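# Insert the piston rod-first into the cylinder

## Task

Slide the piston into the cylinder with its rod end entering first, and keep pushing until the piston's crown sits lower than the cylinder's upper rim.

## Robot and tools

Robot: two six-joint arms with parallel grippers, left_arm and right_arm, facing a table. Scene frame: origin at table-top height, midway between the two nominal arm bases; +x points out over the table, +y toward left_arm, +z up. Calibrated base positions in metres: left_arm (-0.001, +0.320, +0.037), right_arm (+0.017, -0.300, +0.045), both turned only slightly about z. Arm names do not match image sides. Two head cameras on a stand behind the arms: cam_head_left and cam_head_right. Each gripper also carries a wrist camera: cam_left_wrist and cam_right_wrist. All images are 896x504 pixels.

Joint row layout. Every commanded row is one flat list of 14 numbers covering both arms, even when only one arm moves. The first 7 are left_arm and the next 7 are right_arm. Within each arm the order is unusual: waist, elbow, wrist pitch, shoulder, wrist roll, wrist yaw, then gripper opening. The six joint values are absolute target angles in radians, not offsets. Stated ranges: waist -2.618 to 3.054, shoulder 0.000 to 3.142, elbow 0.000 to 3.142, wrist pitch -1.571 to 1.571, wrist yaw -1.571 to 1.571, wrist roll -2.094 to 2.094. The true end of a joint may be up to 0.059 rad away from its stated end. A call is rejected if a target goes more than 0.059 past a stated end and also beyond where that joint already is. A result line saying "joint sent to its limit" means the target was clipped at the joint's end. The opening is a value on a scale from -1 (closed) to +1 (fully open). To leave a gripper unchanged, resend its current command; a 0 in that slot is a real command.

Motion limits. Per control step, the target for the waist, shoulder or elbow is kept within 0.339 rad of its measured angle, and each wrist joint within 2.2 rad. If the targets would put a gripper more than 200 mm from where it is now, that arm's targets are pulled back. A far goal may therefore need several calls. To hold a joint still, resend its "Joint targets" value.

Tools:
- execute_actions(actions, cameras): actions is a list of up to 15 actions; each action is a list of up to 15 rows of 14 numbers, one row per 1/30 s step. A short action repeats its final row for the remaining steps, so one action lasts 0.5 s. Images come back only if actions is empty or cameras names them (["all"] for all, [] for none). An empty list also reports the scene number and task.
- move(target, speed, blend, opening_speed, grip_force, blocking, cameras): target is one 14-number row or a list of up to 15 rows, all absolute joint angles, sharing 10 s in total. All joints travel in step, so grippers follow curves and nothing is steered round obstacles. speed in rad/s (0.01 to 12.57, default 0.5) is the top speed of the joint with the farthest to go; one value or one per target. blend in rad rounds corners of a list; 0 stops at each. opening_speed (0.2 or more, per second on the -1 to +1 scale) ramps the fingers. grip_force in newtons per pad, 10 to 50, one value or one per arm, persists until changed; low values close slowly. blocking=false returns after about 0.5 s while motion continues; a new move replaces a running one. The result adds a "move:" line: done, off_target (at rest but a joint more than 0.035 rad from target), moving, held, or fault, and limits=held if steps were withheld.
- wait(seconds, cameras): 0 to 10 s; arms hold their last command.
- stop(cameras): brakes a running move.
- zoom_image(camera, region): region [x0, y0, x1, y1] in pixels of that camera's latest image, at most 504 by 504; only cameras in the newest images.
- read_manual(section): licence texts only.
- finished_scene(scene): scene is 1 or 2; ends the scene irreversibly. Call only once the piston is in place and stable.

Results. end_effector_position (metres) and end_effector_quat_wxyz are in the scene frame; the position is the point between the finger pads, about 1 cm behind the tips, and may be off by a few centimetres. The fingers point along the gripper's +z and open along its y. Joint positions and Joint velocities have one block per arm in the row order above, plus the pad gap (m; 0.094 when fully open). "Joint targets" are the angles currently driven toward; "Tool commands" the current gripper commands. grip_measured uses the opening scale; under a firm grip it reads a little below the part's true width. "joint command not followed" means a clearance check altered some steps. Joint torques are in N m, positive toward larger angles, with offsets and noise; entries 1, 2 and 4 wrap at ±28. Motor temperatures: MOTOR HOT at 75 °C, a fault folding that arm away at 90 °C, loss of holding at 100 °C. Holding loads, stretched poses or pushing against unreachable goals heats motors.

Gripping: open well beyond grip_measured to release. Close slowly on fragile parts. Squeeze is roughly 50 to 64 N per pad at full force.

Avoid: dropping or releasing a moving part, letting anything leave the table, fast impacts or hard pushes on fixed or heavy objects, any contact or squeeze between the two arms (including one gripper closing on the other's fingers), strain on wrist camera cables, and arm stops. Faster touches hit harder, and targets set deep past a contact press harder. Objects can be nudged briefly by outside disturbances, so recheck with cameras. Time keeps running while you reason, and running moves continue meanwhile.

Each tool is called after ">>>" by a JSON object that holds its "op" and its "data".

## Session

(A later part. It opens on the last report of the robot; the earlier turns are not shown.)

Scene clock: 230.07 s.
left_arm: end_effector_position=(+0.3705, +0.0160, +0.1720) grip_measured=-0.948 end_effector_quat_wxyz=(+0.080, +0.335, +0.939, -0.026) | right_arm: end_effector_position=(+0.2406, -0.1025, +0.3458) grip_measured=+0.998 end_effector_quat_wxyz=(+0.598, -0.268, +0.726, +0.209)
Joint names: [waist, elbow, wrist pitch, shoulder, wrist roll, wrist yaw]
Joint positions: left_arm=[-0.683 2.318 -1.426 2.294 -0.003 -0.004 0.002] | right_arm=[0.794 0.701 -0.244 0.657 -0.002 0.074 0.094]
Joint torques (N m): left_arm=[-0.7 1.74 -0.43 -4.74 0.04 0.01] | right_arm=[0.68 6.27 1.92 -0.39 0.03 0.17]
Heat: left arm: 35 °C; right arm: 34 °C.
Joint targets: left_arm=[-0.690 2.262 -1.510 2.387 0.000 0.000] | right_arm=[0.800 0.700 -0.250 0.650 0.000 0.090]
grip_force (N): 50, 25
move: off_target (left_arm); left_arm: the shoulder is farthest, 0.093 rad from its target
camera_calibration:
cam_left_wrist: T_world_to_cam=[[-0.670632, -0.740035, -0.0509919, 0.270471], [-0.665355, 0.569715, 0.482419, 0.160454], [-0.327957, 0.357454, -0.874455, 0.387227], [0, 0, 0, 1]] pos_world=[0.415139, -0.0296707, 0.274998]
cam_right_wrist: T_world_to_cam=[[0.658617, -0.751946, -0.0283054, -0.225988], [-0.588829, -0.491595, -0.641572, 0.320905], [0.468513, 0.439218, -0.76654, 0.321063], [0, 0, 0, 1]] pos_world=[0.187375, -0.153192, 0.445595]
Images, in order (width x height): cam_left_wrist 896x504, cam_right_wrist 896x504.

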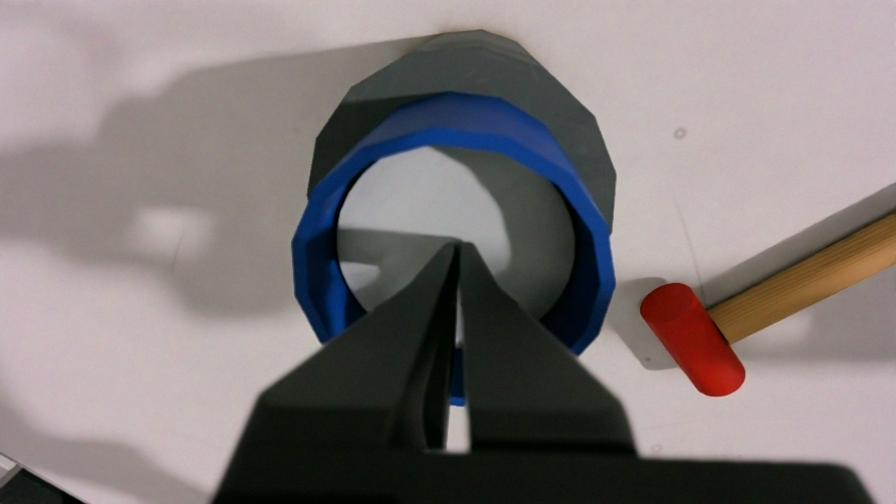

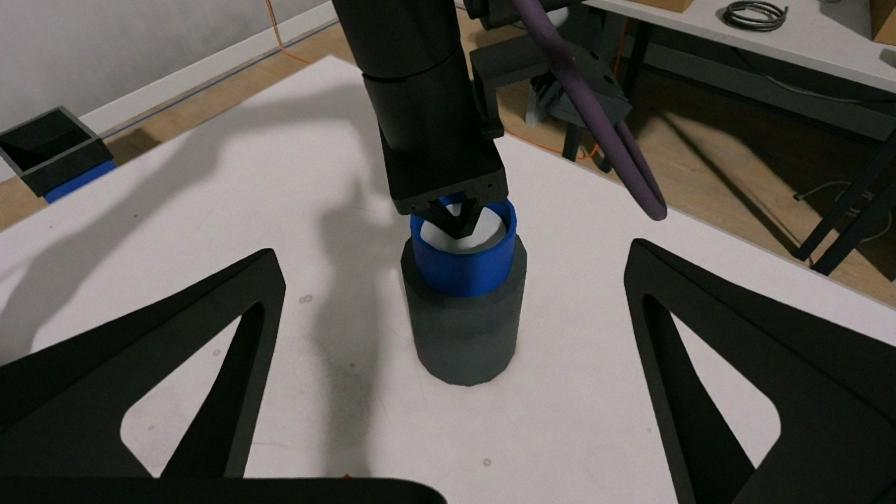

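>>> {"op": "move", "data": {"target": [-0.690, 2.450, -1.478, 2.339, 0.0, 0.0, -0.95, 0.80, 0.70, -0.25, 0.65, 0, 0.09, 1.0], "speed": 0.2, "cameras": ["cam_left_wrist", "cam_right_wrist"]}}

>>> {"op": "zoom_image", "data": {"camera": "cam_right_wrist", "region": [380, 120, 560, 310]}}

Scene clock: 236.80 s.
left_arm: end_effector_position=(+0.3778, +0.0100, +0.1889) grip_measured=-0.948 end_effector_quat_wxyz=(+0.099, +0.334, +0.937, -0.034) | right_arm: end_effector_position=(+0.2406, -0.1025, +0.3458) grip_measured=+0.998 end_effector_quat_wxyz=(+0.598, -0.268, +0.726, +0.209)
Joint names: [waist, elbow, wrist pitch, shoulder, wrist roll, wrist yaw]
Joint positions: left_arm=[-0.683 2.428 -1.467 2.322 -0.003 -0.004 0.002] | right_arm=[0.794 0.701 -0.244 0.657 -0.002 0.074 0.094]
Joint torques (N m): left_arm=[-0.7 7.45 0.28 -10.1 0.04 0.02] | right_arm=[0.66 6.22 1.92 -0.34 0.05 0.19]
Heat: left arm: 35 °C; right arm: 34 °C.
Joint targets: left_arm=[-0.690 2.450 -1.478 2.339 0.000 0.000] | right_arm=[0.800 0.700 -0.250 0.650 0.000 0.090]
grip_force (N): 50, 25
move: done
camera_calibration:
cam_left_wrist: T_world_to_cam=[[-0.66892, -0.741444, -0.0529802, 0.271532], [-0.680413, 0.582041, 0.445272, 0.173171], [-0.299307, 0.333899, -0.893827, 0.399583], [0, 0, 0, 1]] pos_world=[0.419059, -0.0328876, 0.294436]
cam_right_wrist: T_world_to_cam=[[0.658617, -0.751946, -0.0283054, -0.225988], [-0.588829, -0.491595, -0.641572, 0.320905], [0.468513, 0.439218, -0.76654, 0.321063], [0, 0, 0, 1]] pos_world=[0.187375, -0.153192, 0.445595]
Images, in order (width x height): cam_left_wrist 896x504, cam_right_wrist 896x504.

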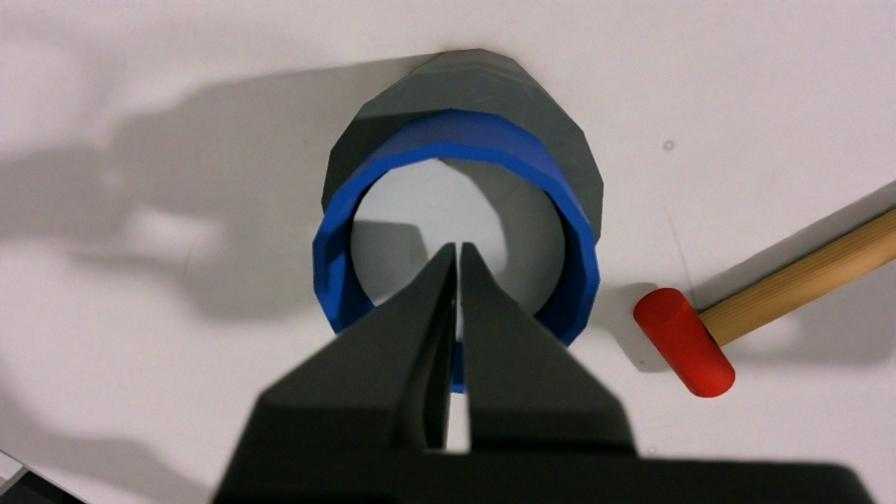

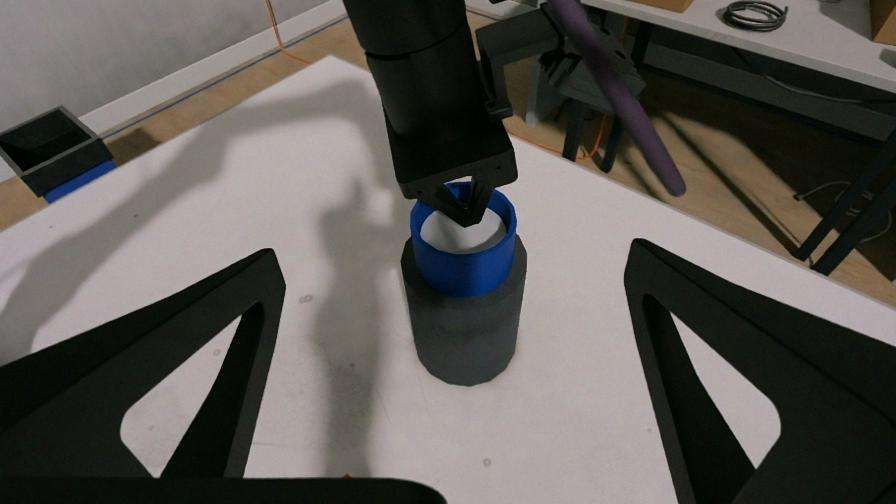

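Scaled by 2.653 from the camera's 896x504 image, which has a finer 1280x720 frame.

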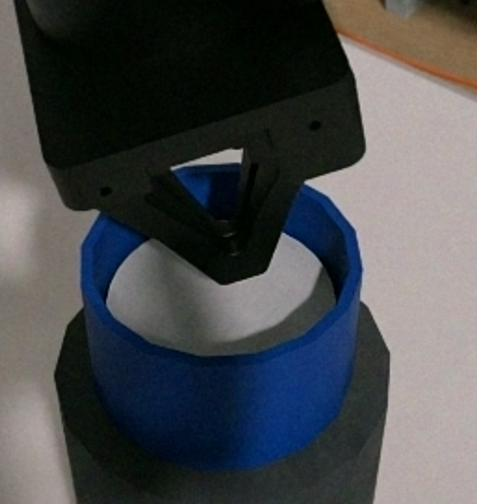

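>>> {"op": "move", "data": {"target": [-0.690, 2.305, -1.535, 2.433, 0.0, 0.0, -0.95, 0.80, 0.70, -0.25, 0.65, 0, 0.09, 1.0], "speed": 0.08, "cameras": ["cam_left_wrist", "cam_right_wrist"]}}

>>> {"op": "zoom_image", "data": {"camera": "cam_right_wrist", "region": [380, 120, 560, 310]}}

Scene clock: 241.60 s.
left_arm: end_effector_position=(+0.3714, +0.0150, +0.1686) grip_measured=-0.948 end_effector_quat_wxyz=(+0.069, +0.335, +0.939, -0.023) | right_arm: end_effector_position=(+0.2406, -0.1025, +0.3458) grip_measured=+0.998 end_effector_quat_wxyz=(+0.598, -0.268, +0.726, +0.209)
Joint names: [waist, elbow, wrist pitch, shoulder, wrist roll, wrist yaw]
Joint positions: left_arm=[-0.683 2.379 -1.468 2.335 -0.003 -0.004 0.002] | right_arm=[0.794 0.701 -0.244 0.657 -0.002 0.074 0.094]
Joint torques (N m): left_arm=[-0.68 0.35 -0.3 -4.57 0.04 0.02] | right_arm=[0.75 6.24 1.94 -0.29 0.03 0.17]
Heat: left arm: 34 °C; right arm: 35 °C.
Joint targets: left_arm=[-0.690 2.305 -1.535 2.433 0.000 0.000] | right_arm=[0.800 0.700 -0.250 0.650 0.000 0.090]
grip_force (N): 50, 25
move: off_target (left_arm); left_arm: the shoulder is farthest, 0.098 rad from its target
camera_calibration:
cam_left_wrist: T_world_to_cam=[[-0.671735, -0.739109, -0.0499002, 0.270385], [-0.65689, 0.563162, 0.501342, 0.15703], [-0.342445, 0.369548, -0.863809, 0.388239], [0, 0, 0, 1]] pos_world=[0.417729, -0.032062, 0.270131]
cam_right_wrist: T_world_to_cam=[[0.658617, -0.751946, -0.0283054, -0.225988], [-0.588829, -0.491595, -0.641572, 0.320905], [0.468513, 0.439218, -0.76654, 0.321063], [0, 0, 0, 1]] pos_world=[0.187375, -0.153192, 0.445595]
Images, in order (width x height): cam_left_wrist 896x504, cam_right_wrist 896x504.

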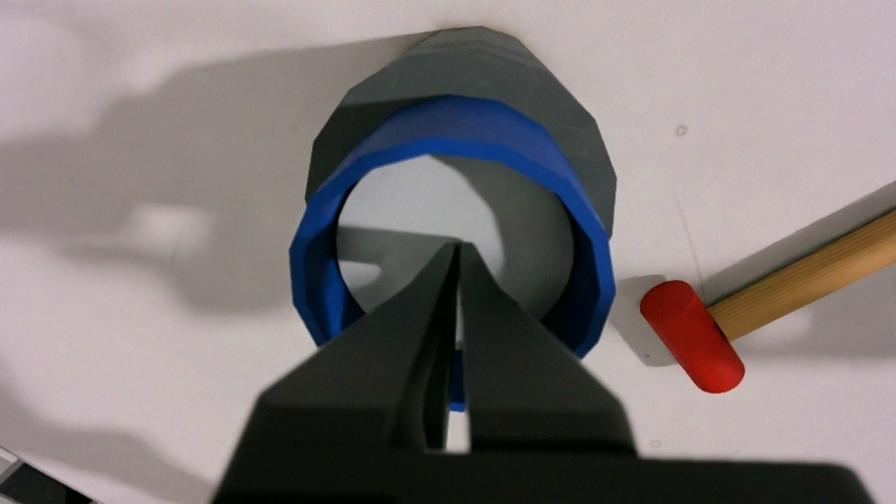

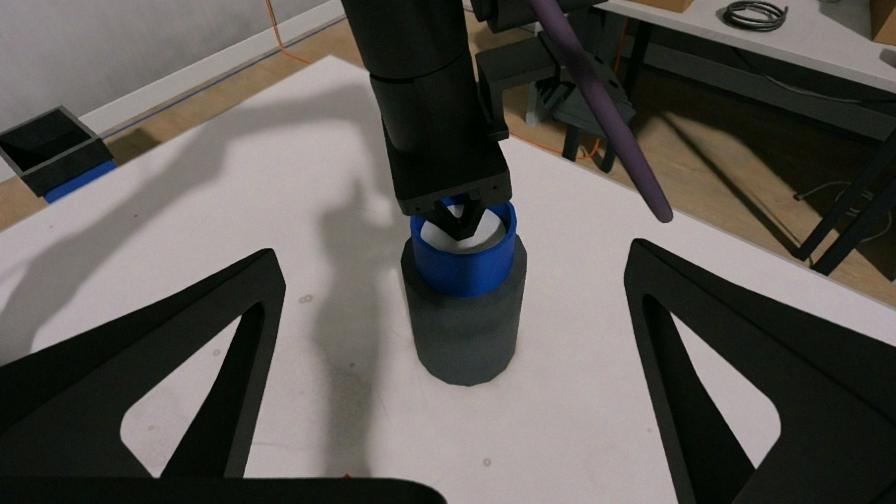

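Scaled by 2.653 from the camera's 896x504 image, which has a finer 1280x720 frame.

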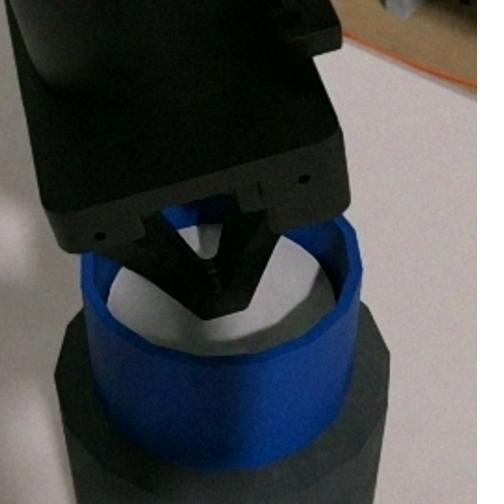

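>>> {"op": "move", "data": {"target": [[-0.689, 2.475, -1.482, 2.357, 0.0, 0.0, -0.95, 0.80, 0.70, -0.25, 0.65, 0, 0.09, 1.0], [-0.689, 2.294, -1.490, 2.436, 0.0, 0.0, -0.95, 0.80, 0.70, -0.25, 0.65, 0, 0.09, 1.0]], "speed": [0.2, 0.1], "cameras": ["cam_left_wrist", "cam_right_wrist"]}}

>>> {"op": "zoom_image", "data": {"camera": "cam_right_wrist", "region": [380, 120, 560, 310]}}

Scene clock: 248.80 s.
left_arm: end_effector_position=(+0.3744, +0.0126, +0.1683) grip_measured=-0.948 end_effector_quat_wxyz=(+0.077, +0.335, +0.939, -0.026) | right_arm: end_effector_position=(+0.2406, -0.1025, +0.3458) grip_measured=+0.998 end_effector_quat_wxyz=(+0.598, -0.268, +0.726, +0.209)
Joint names: [waist, elbow, wrist pitch, shoulder, wrist roll, wrist yaw]
Joint positions: left_arm=[-0.683 2.368 -1.445 2.332 -0.003 -0.004 0.002] | right_arm=[0.794 0.701 -0.244 0.657 -0.002 0.074 0.094]
Joint torques (N m): left_arm=[-0.59 0.34 -0.08 -4.1 0.04 0.02] | right_arm=[0.7 6.23 1.91 -0.29 0.02 0.17]
Heat: left arm: 34 °C; right arm: 35 °C.
Joint targets: left_arm=[-0.689 2.294 -1.490 2.436 0.000 0.000] | right_arm=[0.800 0.700 -0.250 0.650 0.000 0.090]
grip_force (N): 50, 25
move: off_target (left_arm); left_arm: the shoulder is farthest, 0.104 rad from its target
camera_calibration:
cam_left_wrist: T_world_to_cam=[[-0.671114, -0.739613, -0.0507776, 0.270571], [-0.66328, 0.568432, 0.48677, 0.165254], [-0.331158, 0.360358, -0.872053, 0.387255], [0, 0, 0, 1]] pos_world=[0.419436, -0.0333681, 0.271006]
cam_right_wrist: T_world_to_cam=[[0.658617, -0.751946, -0.0283054, -0.225988], [-0.588829, -0.491595, -0.641572, 0.320905], [0.468513, 0.439218, -0.76654, 0.321063], [0, 0, 0, 1]] pos_world=[0.187375, -0.153192, 0.445595]
Images, in order (width x height): cam_left_wrist 896x504, cam_right_wrist 896x504.

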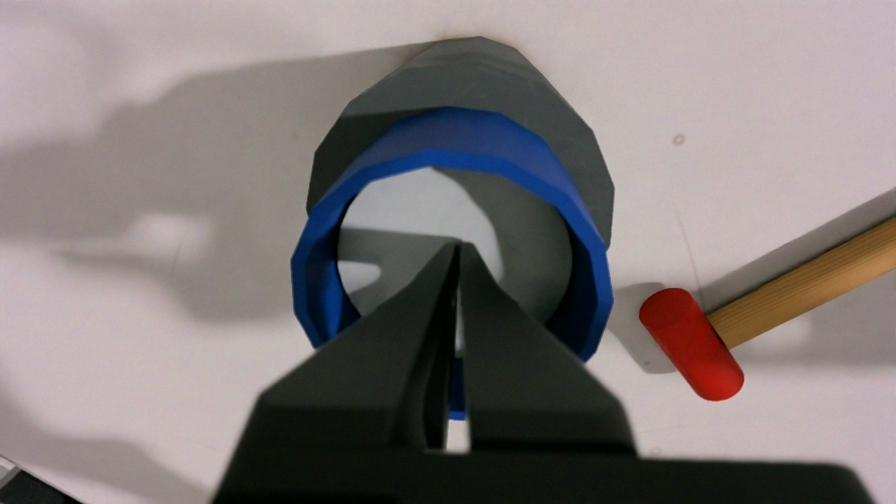

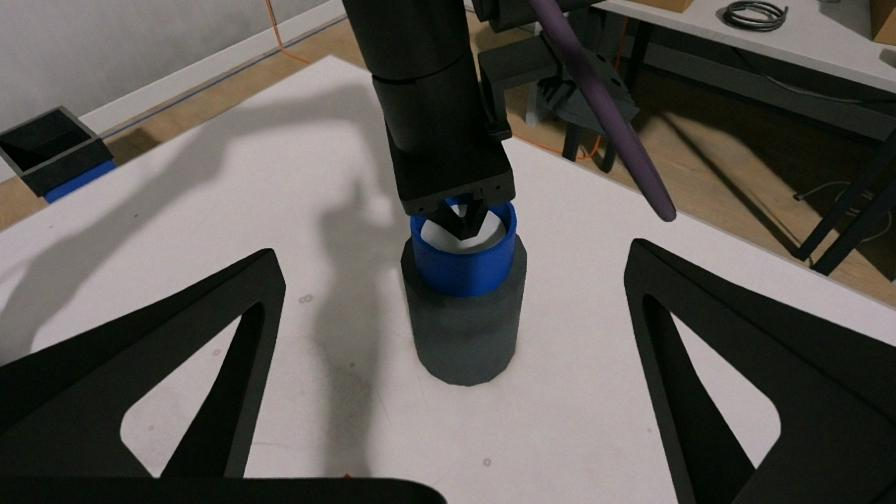

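Scaled by 2.653 from the camera's 896x504 image, which has a finer 1280x720 frame.

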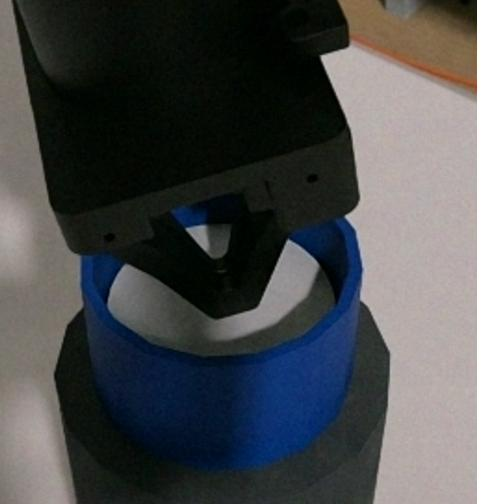

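>>> {"op": "move", "data": {"target": [-0.689, 2.254, -1.508, 2.476, 0.0, 0.0, -0.95, 0.80, 0.70, -0.25, 0.65, 0, 0.09, 1.0], "speed": 0.06, "cameras": ["cam_left_wrist"]}}

Scene clock: 251.00 s.
left_arm: end_effector_position=(+0.3723, +0.0142, +0.1624) grip_measured=-0.948 end_effector_quat_wxyz=(+0.070, +0.335, +0.939, -0.023) | right_arm: end_effector_position=(+0.2406, -0.1025, +0.3458) grip_measured=+0.998 end_effector_quat_wxyz=(+0.598, -0.268, +0.726, +0.209)
Joint names: [waist, elbow, wrist pitch, shoulder, wrist roll, wrist yaw]
Joint positions: left_arm=[-0.683 2.347 -1.439 2.332 -0.003 -0.004 0.002] | right_arm=[0.794 0.701 -0.244 0.657 -0.002 0.074 0.094]
Joint torques (N m): left_arm=[-0.58 -1.06 -0.29 -1.31 0.04 0.02] | right_arm=[0.72 6.3 1.91 -0.34 0.02 0.18]
Heat: left arm: 34 °C; right arm: 35 °C.
Joint targets: left_arm=[-0.689 2.254 -1.508 2.476 0.000 0.000] | right_arm=[0.800 0.700 -0.250 0.650 0.000 0.090]
grip_force (N): 50, 25
move: off_target (left_arm); left_arm: the shoulder is farthest, 0.144 rad from its target
camera_calibration:
cam_left_wrist: T_world_to_cam=[[-0.67174, -0.739101, -0.0499453, 0.270108], [-0.65704, 0.563303, 0.500987, 0.161292], [-0.342146, 0.369349, -0.864012, 0.383495], [0, 0, 0, 1]] pos_world=[0.418629, -0.0328621, 0.26403]
Images, in order (width x height): cam_left_wrist 896x504.

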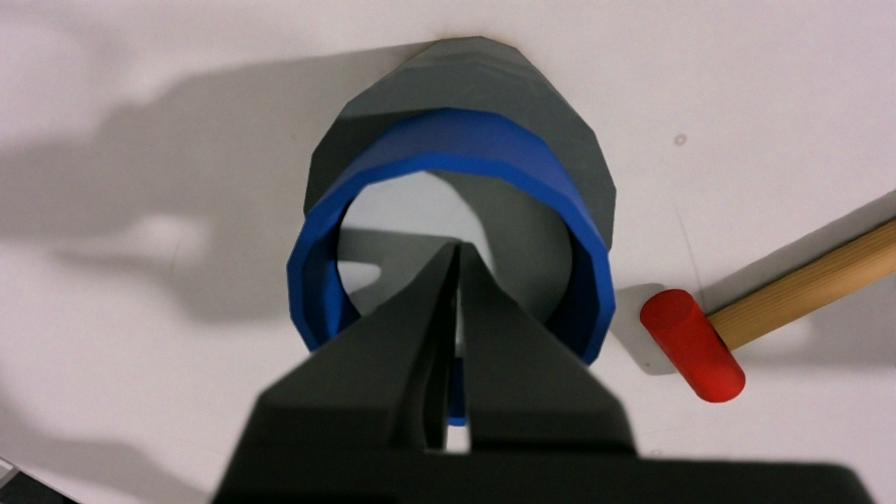

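>>> {"op": "move", "data": {"target": [-0.689, 2.216, -1.498, 2.516, 0.0, 0.0, -0.95, 0.80, 0.70, -0.25, 0.65, 0, 0.09, 1.0], "speed": 0.06, "cameras": ["cam_left_wrist", "cam_right_wrist"]}}

>>> {"op": "zoom_image", "data": {"camera": "cam_right_wrist", "region": [380, 120, 560, 310]}}

Scene clock: 252.43 s.
left_arm: end_effector_position=(+0.3721, +0.0144, +0.1555) grip_measured=-0.948 end_effector_quat_wxyz=(+0.065, +0.335, +0.940, -0.021) | right_arm: end_effector_position=(+0.2406, -0.1025, +0.3458) grip_measured=+0.998 end_effector_quat_wxyz=(+0.598, -0.268, +0.726, +0.209)
Joint names: [waist, elbow, wrist pitch, shoulder, wrist roll, wrist yaw]
Joint positions: left_arm=[-0.683 2.325 -1.424 2.334 -0.003 -0.004 0.002] | right_arm=[0.794 0.701 -0.244 0.657 -0.002 0.074 0.094]
Joint torques (N m): left_arm=[-0.58 -2.29 -0.35 1.36 0.04 0.02] | right_arm=[0.65 6.17 1.93 -0.24 0.04 0.15]
Heat: left arm: 34 °C; right arm: 35 °C.
Joint targets: left_arm=[-0.689 2.216 -1.498 2.516 0.000 0.000] | right_arm=[0.800 0.700 -0.250 0.650 0.000 0.090]
grip_force (N): 50, 25
move: off_target (left_arm); left_arm: the shoulder is farthest, 0.182 rad from its target
camera_calibration:
cam_left_wrist: T_world_to_cam=[[-0.6721, -0.7388, -0.0495557, 0.269903], [-0.653463, 0.56033, 0.508936, 0.16202], [-0.348234, 0.374439, -0.859377, 0.37891], [0, 0, 0, 1]] pos_world=[0.419225, -0.0332588, 0.256544]
cam_right_wrist: T_world_to_cam=[[0.658617, -0.751946, -0.0283054, -0.225988], [-0.588829, -0.491595, -0.641572, 0.320905], [0.468513, 0.439218, -0.76654, 0.321063], [0, 0, 0, 1]] pos_world=[0.187375, -0.153192, 0.445595]
Images, in order (width x height): cam_left_wrist 896x504, cam_right_wrist 896x504.

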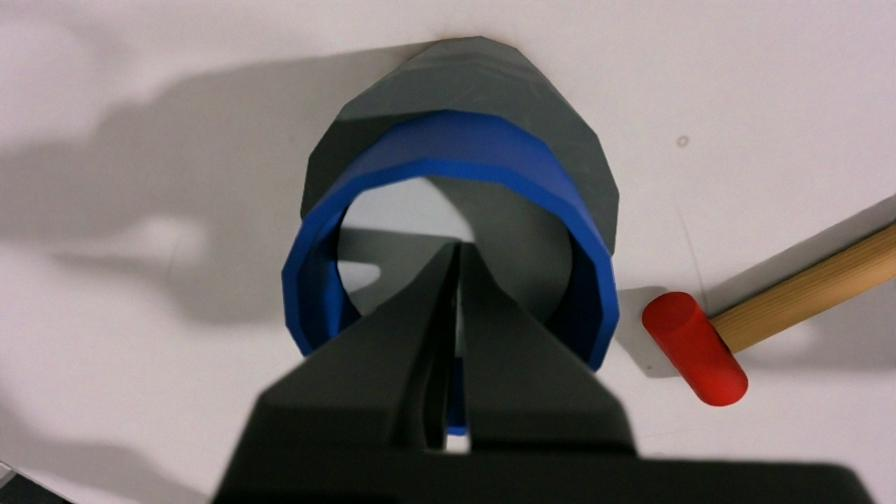

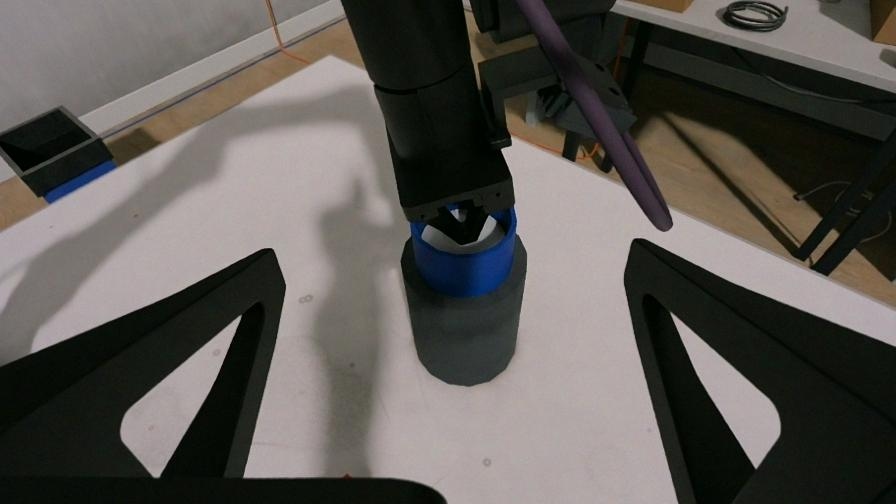

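Scaled by 2.653 from the camera's 896x504 image, which has a finer 1280x720 frame.

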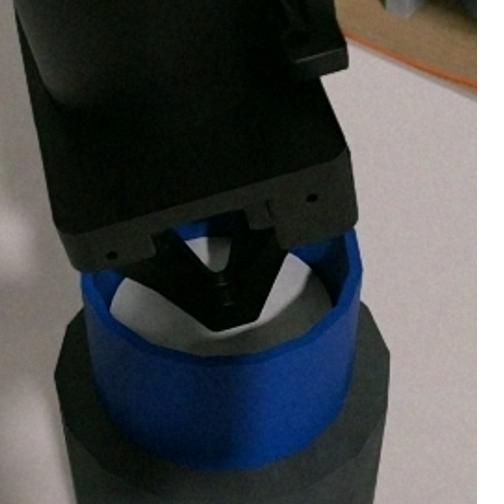

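>>> {"op": "move", "data": {"target": [-0.689, 2.173, -1.484, 2.558, 0.0, 0.0, -0.95, 0.80, 0.70, -0.25, 0.65, 0, 0.09, 1.0], "speed": 0.06, "cameras": ["cam_left_wrist"]}}

Scene clock: 254.30 s.
left_arm: end_effector_position=(+0.3718, +0.0146, +0.1466) grip_measured=-0.948 end_effector_quat_wxyz=(+0.059, +0.335, +0.940, -0.019) | right_arm: end_effector_position=(+0.2406, -0.1025, +0.3458) grip_measured=+0.998 end_effector_quat_wxyz=(+0.598, -0.268, +0.726, +0.209)
Joint names: [waist, elbow, wrist pitch, shoulder, wrist roll, wrist yaw]
Joint positions: left_arm=[-0.683 2.305 -1.41 2.343 -0.003 -0.004 0.002] | right_arm=[0.794 0.701 -0.244 0.657 -0.002 0.074 0.094]
Joint torques (N m): left_arm=[-0.58 -4.15 -0.36 3.88 0.04 0.02] | right_arm=[0.66 6.22 1.92 -0.31 0.03 0.14]
Heat: left arm: 34 °C; right arm: 35 °C.
Joint targets: left_arm=[-0.689 2.173 -1.484 2.558 0.000 0.000] | right_arm=[0.800 0.700 -0.250 0.650 0.000 0.090]
grip_force (N): 50, 25
move: off_target (left_arm); left_arm: the shoulder is farthest, 0.215 rad from its target
camera_calibration:
cam_left_wrist: T_world_to_cam=[[-0.672632, -0.738365, -0.0488147, 0.269563], [-0.647868, 0.555749, 0.52097, 0.162426], [-0.357538, 0.382047, -0.852178, 0.373309], [0, 0, 0, 1]] pos_world=[0.420019, -0.0338539, 0.246665]
Images, in order (width x height): cam_left_wrist 896x504.

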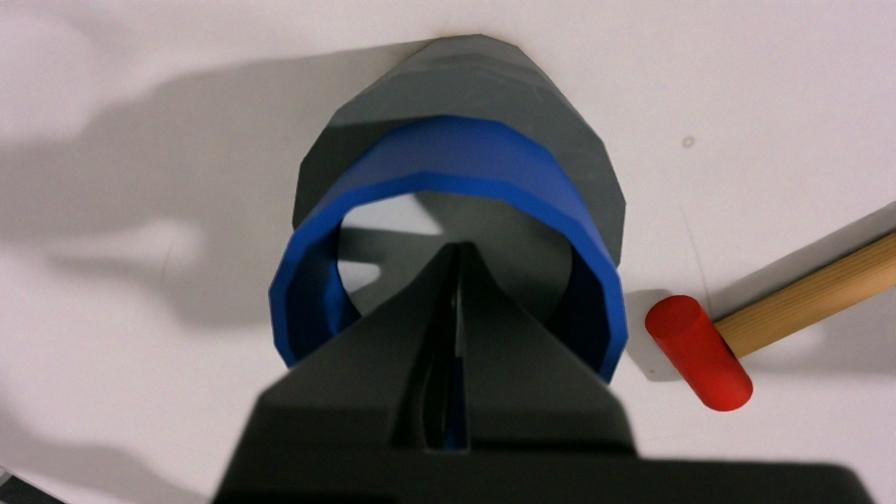

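>>> {"op": "move", "data": {"target": [-0.689, 2.132, -1.470, 2.592, 0.0, 0.0, -0.95, 0.80, 0.70, -0.25, 0.65, 0, 0.09, 1.0], "speed": 0.06, "cameras": ["cam_left_wrist", "cam_right_wrist"]}}

>>> {"op": "zoom_image", "data": {"camera": "cam_right_wrist", "region": [380, 120, 560, 310]}}

Scene clock: 256.37 s.
left_arm: end_effector_position=(+0.3709, +0.0154, +0.1182) grip_measured=-0.953 end_effector_quat_wxyz=(+0.037, +0.336, +0.941, -0.011) | right_arm: end_effector_position=(+0.2406, -0.1025, +0.3458) grip_measured=+0.998 end_effector_quat_wxyz=(+0.598, -0.268, +0.726, +0.209)
Joint names: [waist, elbow, wrist pitch, shoulder, wrist roll, wrist yaw]
Joint positions: left_arm=[-0.683 2.262 -1.376 2.381 -0.002 -0.004 0.002] | right_arm=[0.794 0.701 -0.244 0.657 -0.002 0.074 0.094]
Joint torques (N m): left_arm=[-0.58 -4 -0.63 3.26 0.03 0.02] | right_arm=[0.72 6.17 1.92 -0.27 0.04 0.16]
Heat: left arm: 34 °C; right arm: 35 °C.
Joint targets: left_arm=[-0.689 2.132 -1.470 2.592 0.000 0.000] | right_arm=[0.800 0.700 -0.250 0.650 0.000 0.090]
grip_force (N): 50, 25
move: off_target (left_arm); left_arm: the shoulder is farthest, 0.211 rad from its target
camera_calibration:
cam_left_wrist: T_world_to_cam=[[-0.67494, -0.736404, -0.0465217, 0.268629], [-0.628015, 0.540211, 0.560152, 0.164352], [-0.387366, 0.407285, -0.827083, 0.356193], [0, 0, 0, 1]] pos_world=[0.422501, -0.0360377, 0.215036]
cam_right_wrist: T_world_to_cam=[[0.658617, -0.751946, -0.0283054, -0.225988], [-0.588829, -0.491595, -0.641572, 0.320905], [0.468513, 0.439218, -0.76654, 0.321063], [0, 0, 0, 1]] pos_world=[0.187375, -0.153192, 0.445595]
Images, in order (width x height): cam_left_wrist 896x504, cam_right_wrist 896x504.

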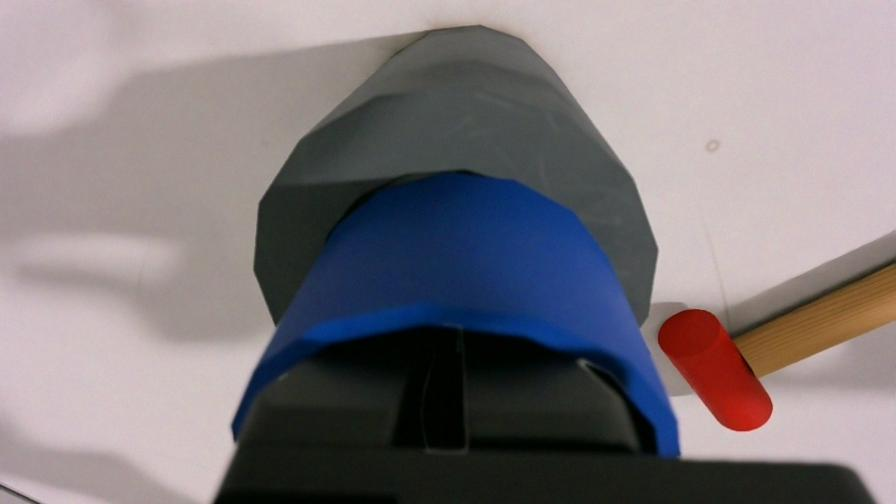

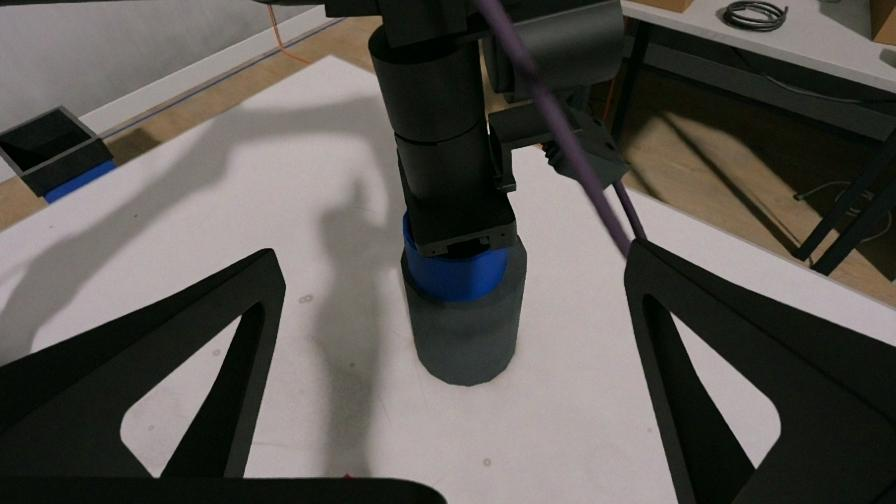

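Scaled by 2.653 from the camera's 896x504 image, which has a finer 1280x720 frame.

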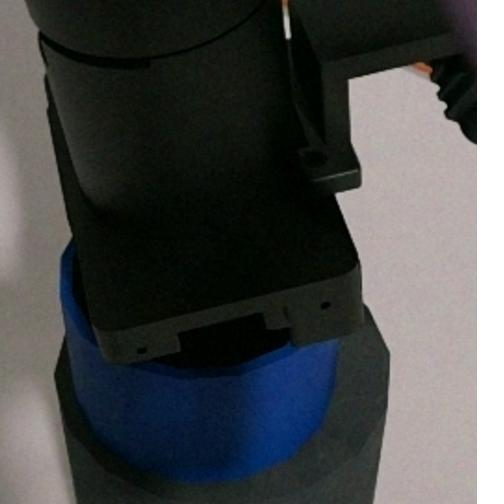

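>>> {"op": "move", "data": {"target": [-0.686, 2.313, -1.385, 2.397, 0.0, 0.0, -0.95, 0.80, 0.70, -0.25, 0.65, 0, 0.09, 1.0], "speed": 0.15, "cameras": ["cam_left_wrist", "cam_right_wrist"]}}

>>> {"op": "zoom_image", "data": {"camera": "cam_right_wrist", "region": [380, 120, 560, 310]}}

Scene clock: 261.33 s.
left_arm: end_effector_position=(+0.3757, +0.0114, +0.1328) grip_measured=-0.953 end_effector_quat_wxyz=(+0.055, +0.336, +0.940, -0.017) | right_arm: end_effector_position=(+0.2406, -0.1025, +0.3458) grip_measured=+0.998 end_effector_quat_wxyz=(+0.598, -0.268, +0.726, +0.209)
Joint names: [waist, elbow, wrist pitch, shoulder, wrist roll, wrist yaw]
Joint positions: left_arm=[-0.683 2.304 -1.387 2.374 -0.002 -0.004 0.002] | right_arm=[0.794 0.701 -0.244 0.657 -0.002 0.074 0.094]
Joint torques (N m): left_arm=[-0.31 6.49 0.25 -10.11 0.03 0.01] | right_arm=[0.58 6.22 1.91 -0.28 0.01 0.19]
Heat: left arm: 34 °C; right arm: 35 °C.
Joint targets: left_arm=[-0.686 2.313 -1.385 2.397 0.000 0.000] | right_arm=[0.800 0.700 -0.250 0.650 0.000 0.090]
grip_force (N): 50, 25
move: done
camera_calibration:
cam_left_wrist: T_world_to_cam=[[-0.673473, -0.737622, -0.048456, 0.269384], [-0.643946, 0.553228, 0.528462, 0.171444], [-0.362998, 0.387108, -0.847573, 0.365546], [0, 0, 0, 1]] pos_world=[0.424516, -0.0376498, 0.232279]
cam_right_wrist: T_world_to_cam=[[0.658617, -0.751946, -0.0283054, -0.225988], [-0.588829, -0.491595, -0.641572, 0.320905], [0.468513, 0.439218, -0.76654, 0.321063], [0, 0, 0, 1]] pos_world=[0.187375, -0.153192, 0.445595]
Images, in order (width x height): cam_left_wrist 896x504, cam_right_wrist 896x504.

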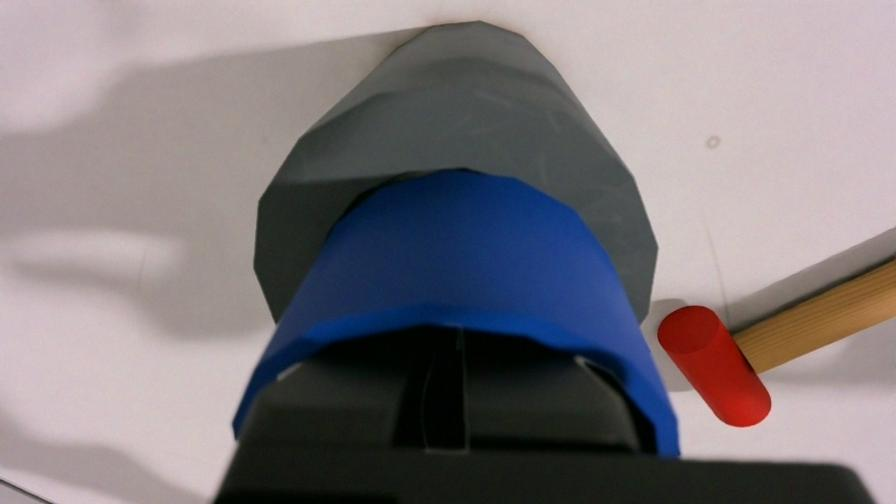

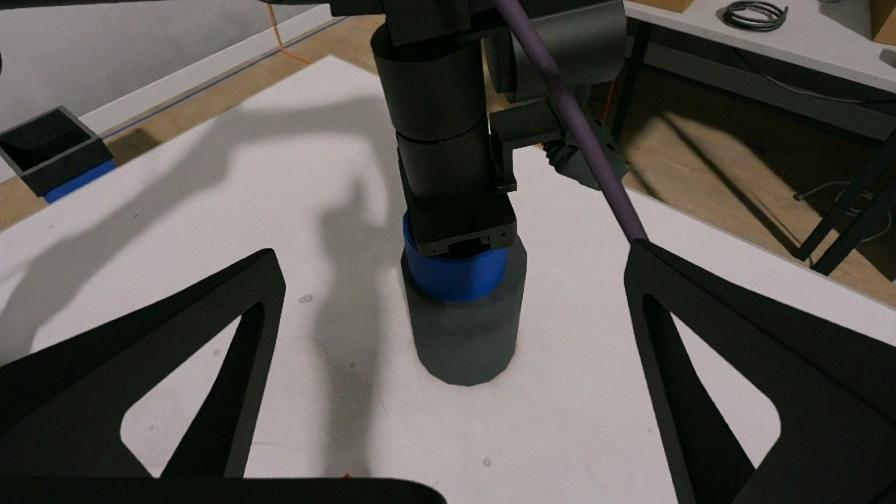

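Scaled by 2.653 from the camera's 896x504 image, which has a finer 1280x720 frame.

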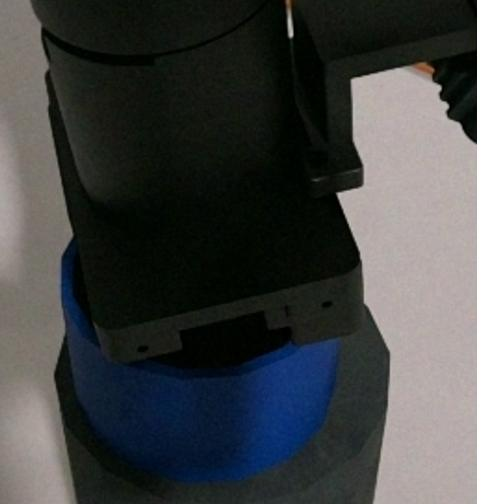

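>>> {"op": "move", "data": {"target": [-0.686, 2.352, -1.420, 2.308, 0.0, 0.0, -0.95, 0.80, 0.70, -0.25, 0.65, 0, 0.09, 1.0], "speed": 0.1, "cameras": ["cam_left_wrist", "cam_right_wrist"]}}

>>> {"op": "zoom_image", "data": {"camera": "cam_right_wrist", "region": [380, 120, 560, 310]}}

Scene clock: 263.93 s.
left_arm: end_effector_position=(+0.3760, +0.0112, +0.1466) grip_measured=-0.952 end_effector_quat_wxyz=(+0.065, +0.336, +0.940, -0.021) | right_arm: end_effector_position=(+0.2406, -0.1025, +0.3458) grip_measured=+0.998 end_effector_quat_wxyz=(+0.598, -0.268, +0.726, +0.209)
Joint names: [waist, elbow, wrist pitch, shoulder, wrist roll, wrist yaw]
Joint positions: left_arm=[-0.683 2.327 -1.405 2.356 -0.002 -0.004 0.002] | right_arm=[0.794 0.701 -0.244 0.657 -0.002 0.074 0.094]
Joint torques (N m): left_arm=[-0.31 7.83 0.14 -15.31 0.03 0.02] | right_arm=[0.68 6.23 1.91 -0.28 0.03 0.16]
Heat: left arm: 34 °C; right arm: 35 °C.
Joint targets: left_arm=[-0.686 2.352 -1.420 2.308 0.000 0.000] | right_arm=[0.800 0.700 -0.250 0.650 0.000 0.090]
grip_force (N): 50, 25
move: off_target (left_arm); left_arm: the shoulder is farthest, 0.048 rad from its target
camera_calibration:
cam_left_wrist: T_world_to_cam=[[-0.672724, -0.738232, -0.0495531, 0.269858], [-0.6526, 0.560464, 0.509896, 0.170332], [-0.348649, 0.375358, -0.858808, 0.373803], [0, 0, 0, 1]] pos_world=[0.423025, -0.036557, 0.247546]
cam_right_wrist: T_world_to_cam=[[0.658617, -0.751946, -0.0283054, -0.225988], [-0.588829, -0.491595, -0.641572, 0.320905], [0.468513, 0.439218, -0.76654, 0.321063], [0, 0, 0, 1]] pos_world=[0.187375, -0.153192, 0.445595]
Images, in order (width x height): cam_left_wrist 896x504, cam_right_wrist 896x504.

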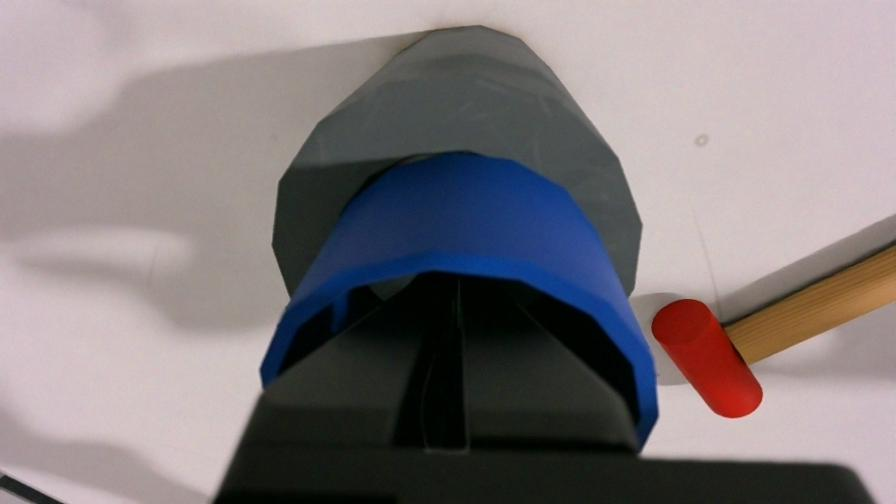

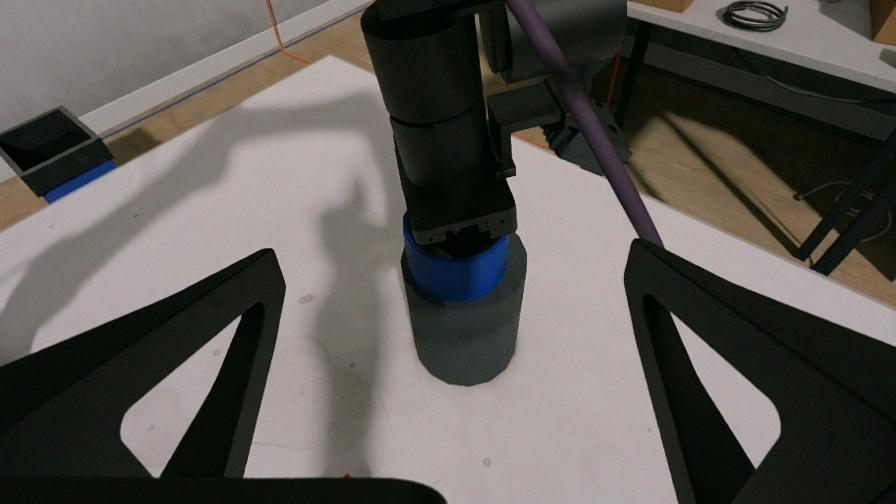

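Scaled by 2.653 from the camera's 896x504 image, which has a finer 1280x720 frame.

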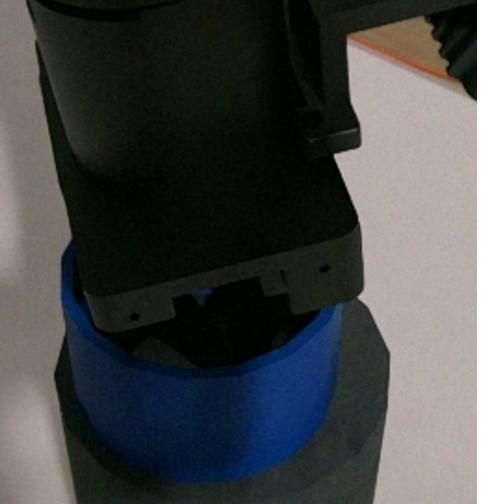

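>>> {"op": "move", "data": {"target": [[-0.686, 2.434, -1.476, 2.289, 0.0, 0.0, -0.95, 0.80, 0.70, -0.25, 0.65, 0, 0.09, 1.0], [-0.686, 2.330, -1.372, 2.196, 0.0, 0.0, -0.95, 0.80, 0.70, -0.25, 0.65, 0, 0.09, 1.0], [-0.686, 2.062, -1.160, 1.972, 0.0, 0.0, -0.95, 0.80, 0.70, -0.25, 0.65, 0, 0.09, 1.0]], "speed": [0.12, 0.2, 0.3], "blend": [0.02, 0.03, 0], "cameras": ["cam_left_wrist", "cam_right_wrist"]}}

>>> {"op": "zoom_image", "data": {"camera": "cam_left_wrist", "region": [320, 60, 620, 360]}}

>>> {"op": "zoom_image", "data": {"camera": "cam_right_wrist", "region": [380, 120, 560, 310]}}

Scene clock: 268.27 s.
left_arm: end_effector_position=(+0.3726, +0.0140, +0.2432) grip_measured=-0.952 end_effector_quat_wxyz=(+0.211, +0.328, +0.918, -0.074) | right_arm: end_effector_position=(+0.2406, -0.1025, +0.3458) grip_measured=+0.998 end_effector_quat_wxyz=(+0.598, -0.268, +0.726, +0.209)
Joint names: [waist, elbow, wrist pitch, shoulder, wrist roll, wrist yaw]
Joint positions: left_arm=[-0.683 2.074 -1.181 2.013 -0.002 -0.004 0.002] | right_arm=[0.794 0.701 -0.244 0.657 -0.002 0.074 0.094]
Joint torques (N m): left_arm=[-0.29 5.31 0.92 -12.51 0.03 0.02] | right_arm=[0.59 6.24 1.93 -0.38 0.04 0.16]
Heat: left arm: 34 °C; right arm: 35 °C.
Joint targets: left_arm=[-0.686 2.062 -1.160 1.972 0.000 0.000] | right_arm=[0.800 0.700 -0.250 0.650 0.000 0.090]
grip_force (N): 50, 25
move: off_target (left_arm); left_arm: the shoulder is farthest, 0.041 rad from its target
camera_calibration:
cam_left_wrist: T_world_to_cam=[[-0.658942, -0.749578, -0.0626774, 0.27267], [-0.74183, 0.633818, 0.219003, 0.220239], [-0.124434, 0.190806, -0.973709, 0.401504], [0, 0, 0, 1]] pos_world=[0.393014, -0.0118131, 0.359805]
cam_right_wrist: T_world_to_cam=[[0.658617, -0.751946, -0.0283054, -0.225988], [-0.588829, -0.491595, -0.641572, 0.320905], [0.468513, 0.439218, -0.76654, 0.321063], [0, 0, 0, 1]] pos_world=[0.187375, -0.153192, 0.445595]
Images, in order (width x height): cam_left_wrist 896x504, cam_right_wrist 896x504.

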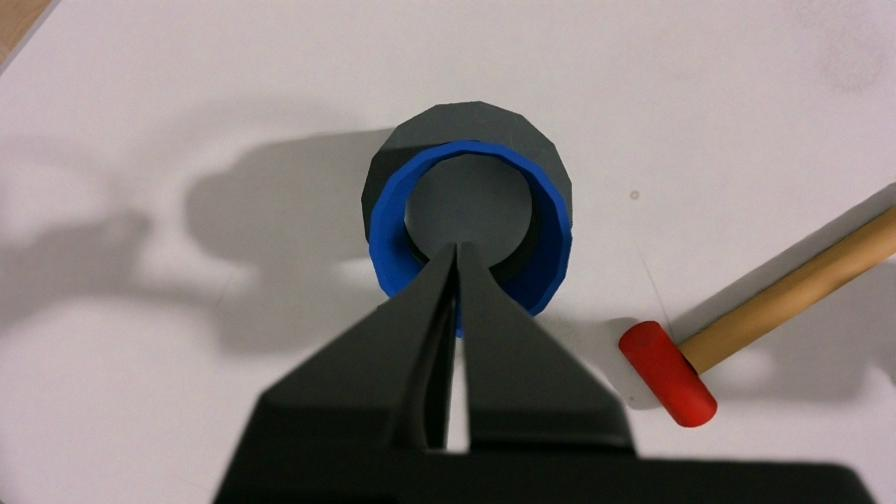

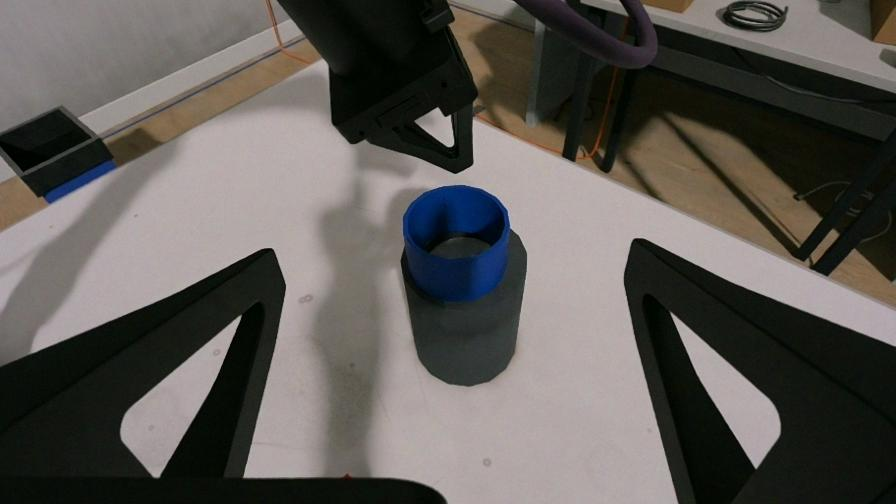

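Scaled by 1.680 from the camera's 896x504 image, which has a finer 1280x720 frame.

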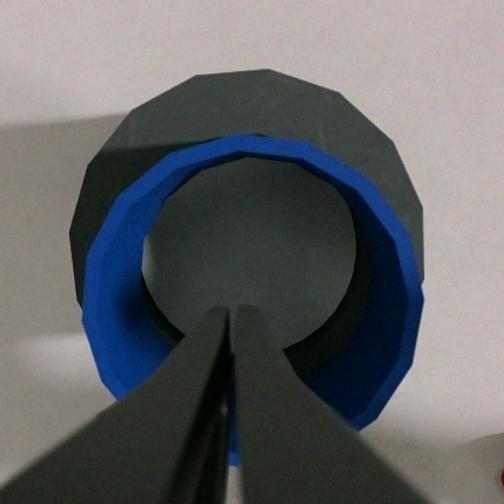

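Scaled by 2.653 from the camera's 896x504 image, which has a finer 1280x720 frame.

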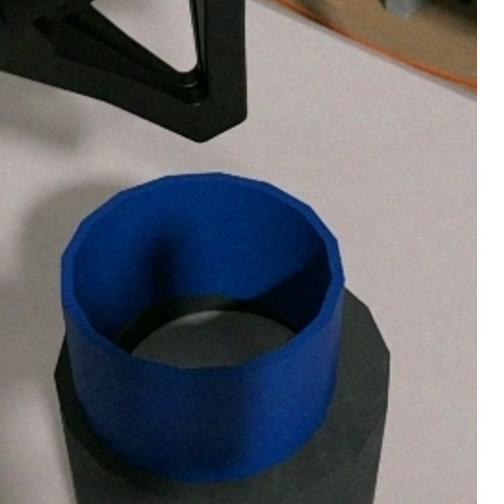

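>>> {"op": "finished_scene", "data": {"scene": 2}}

The scene is finished: the task was done.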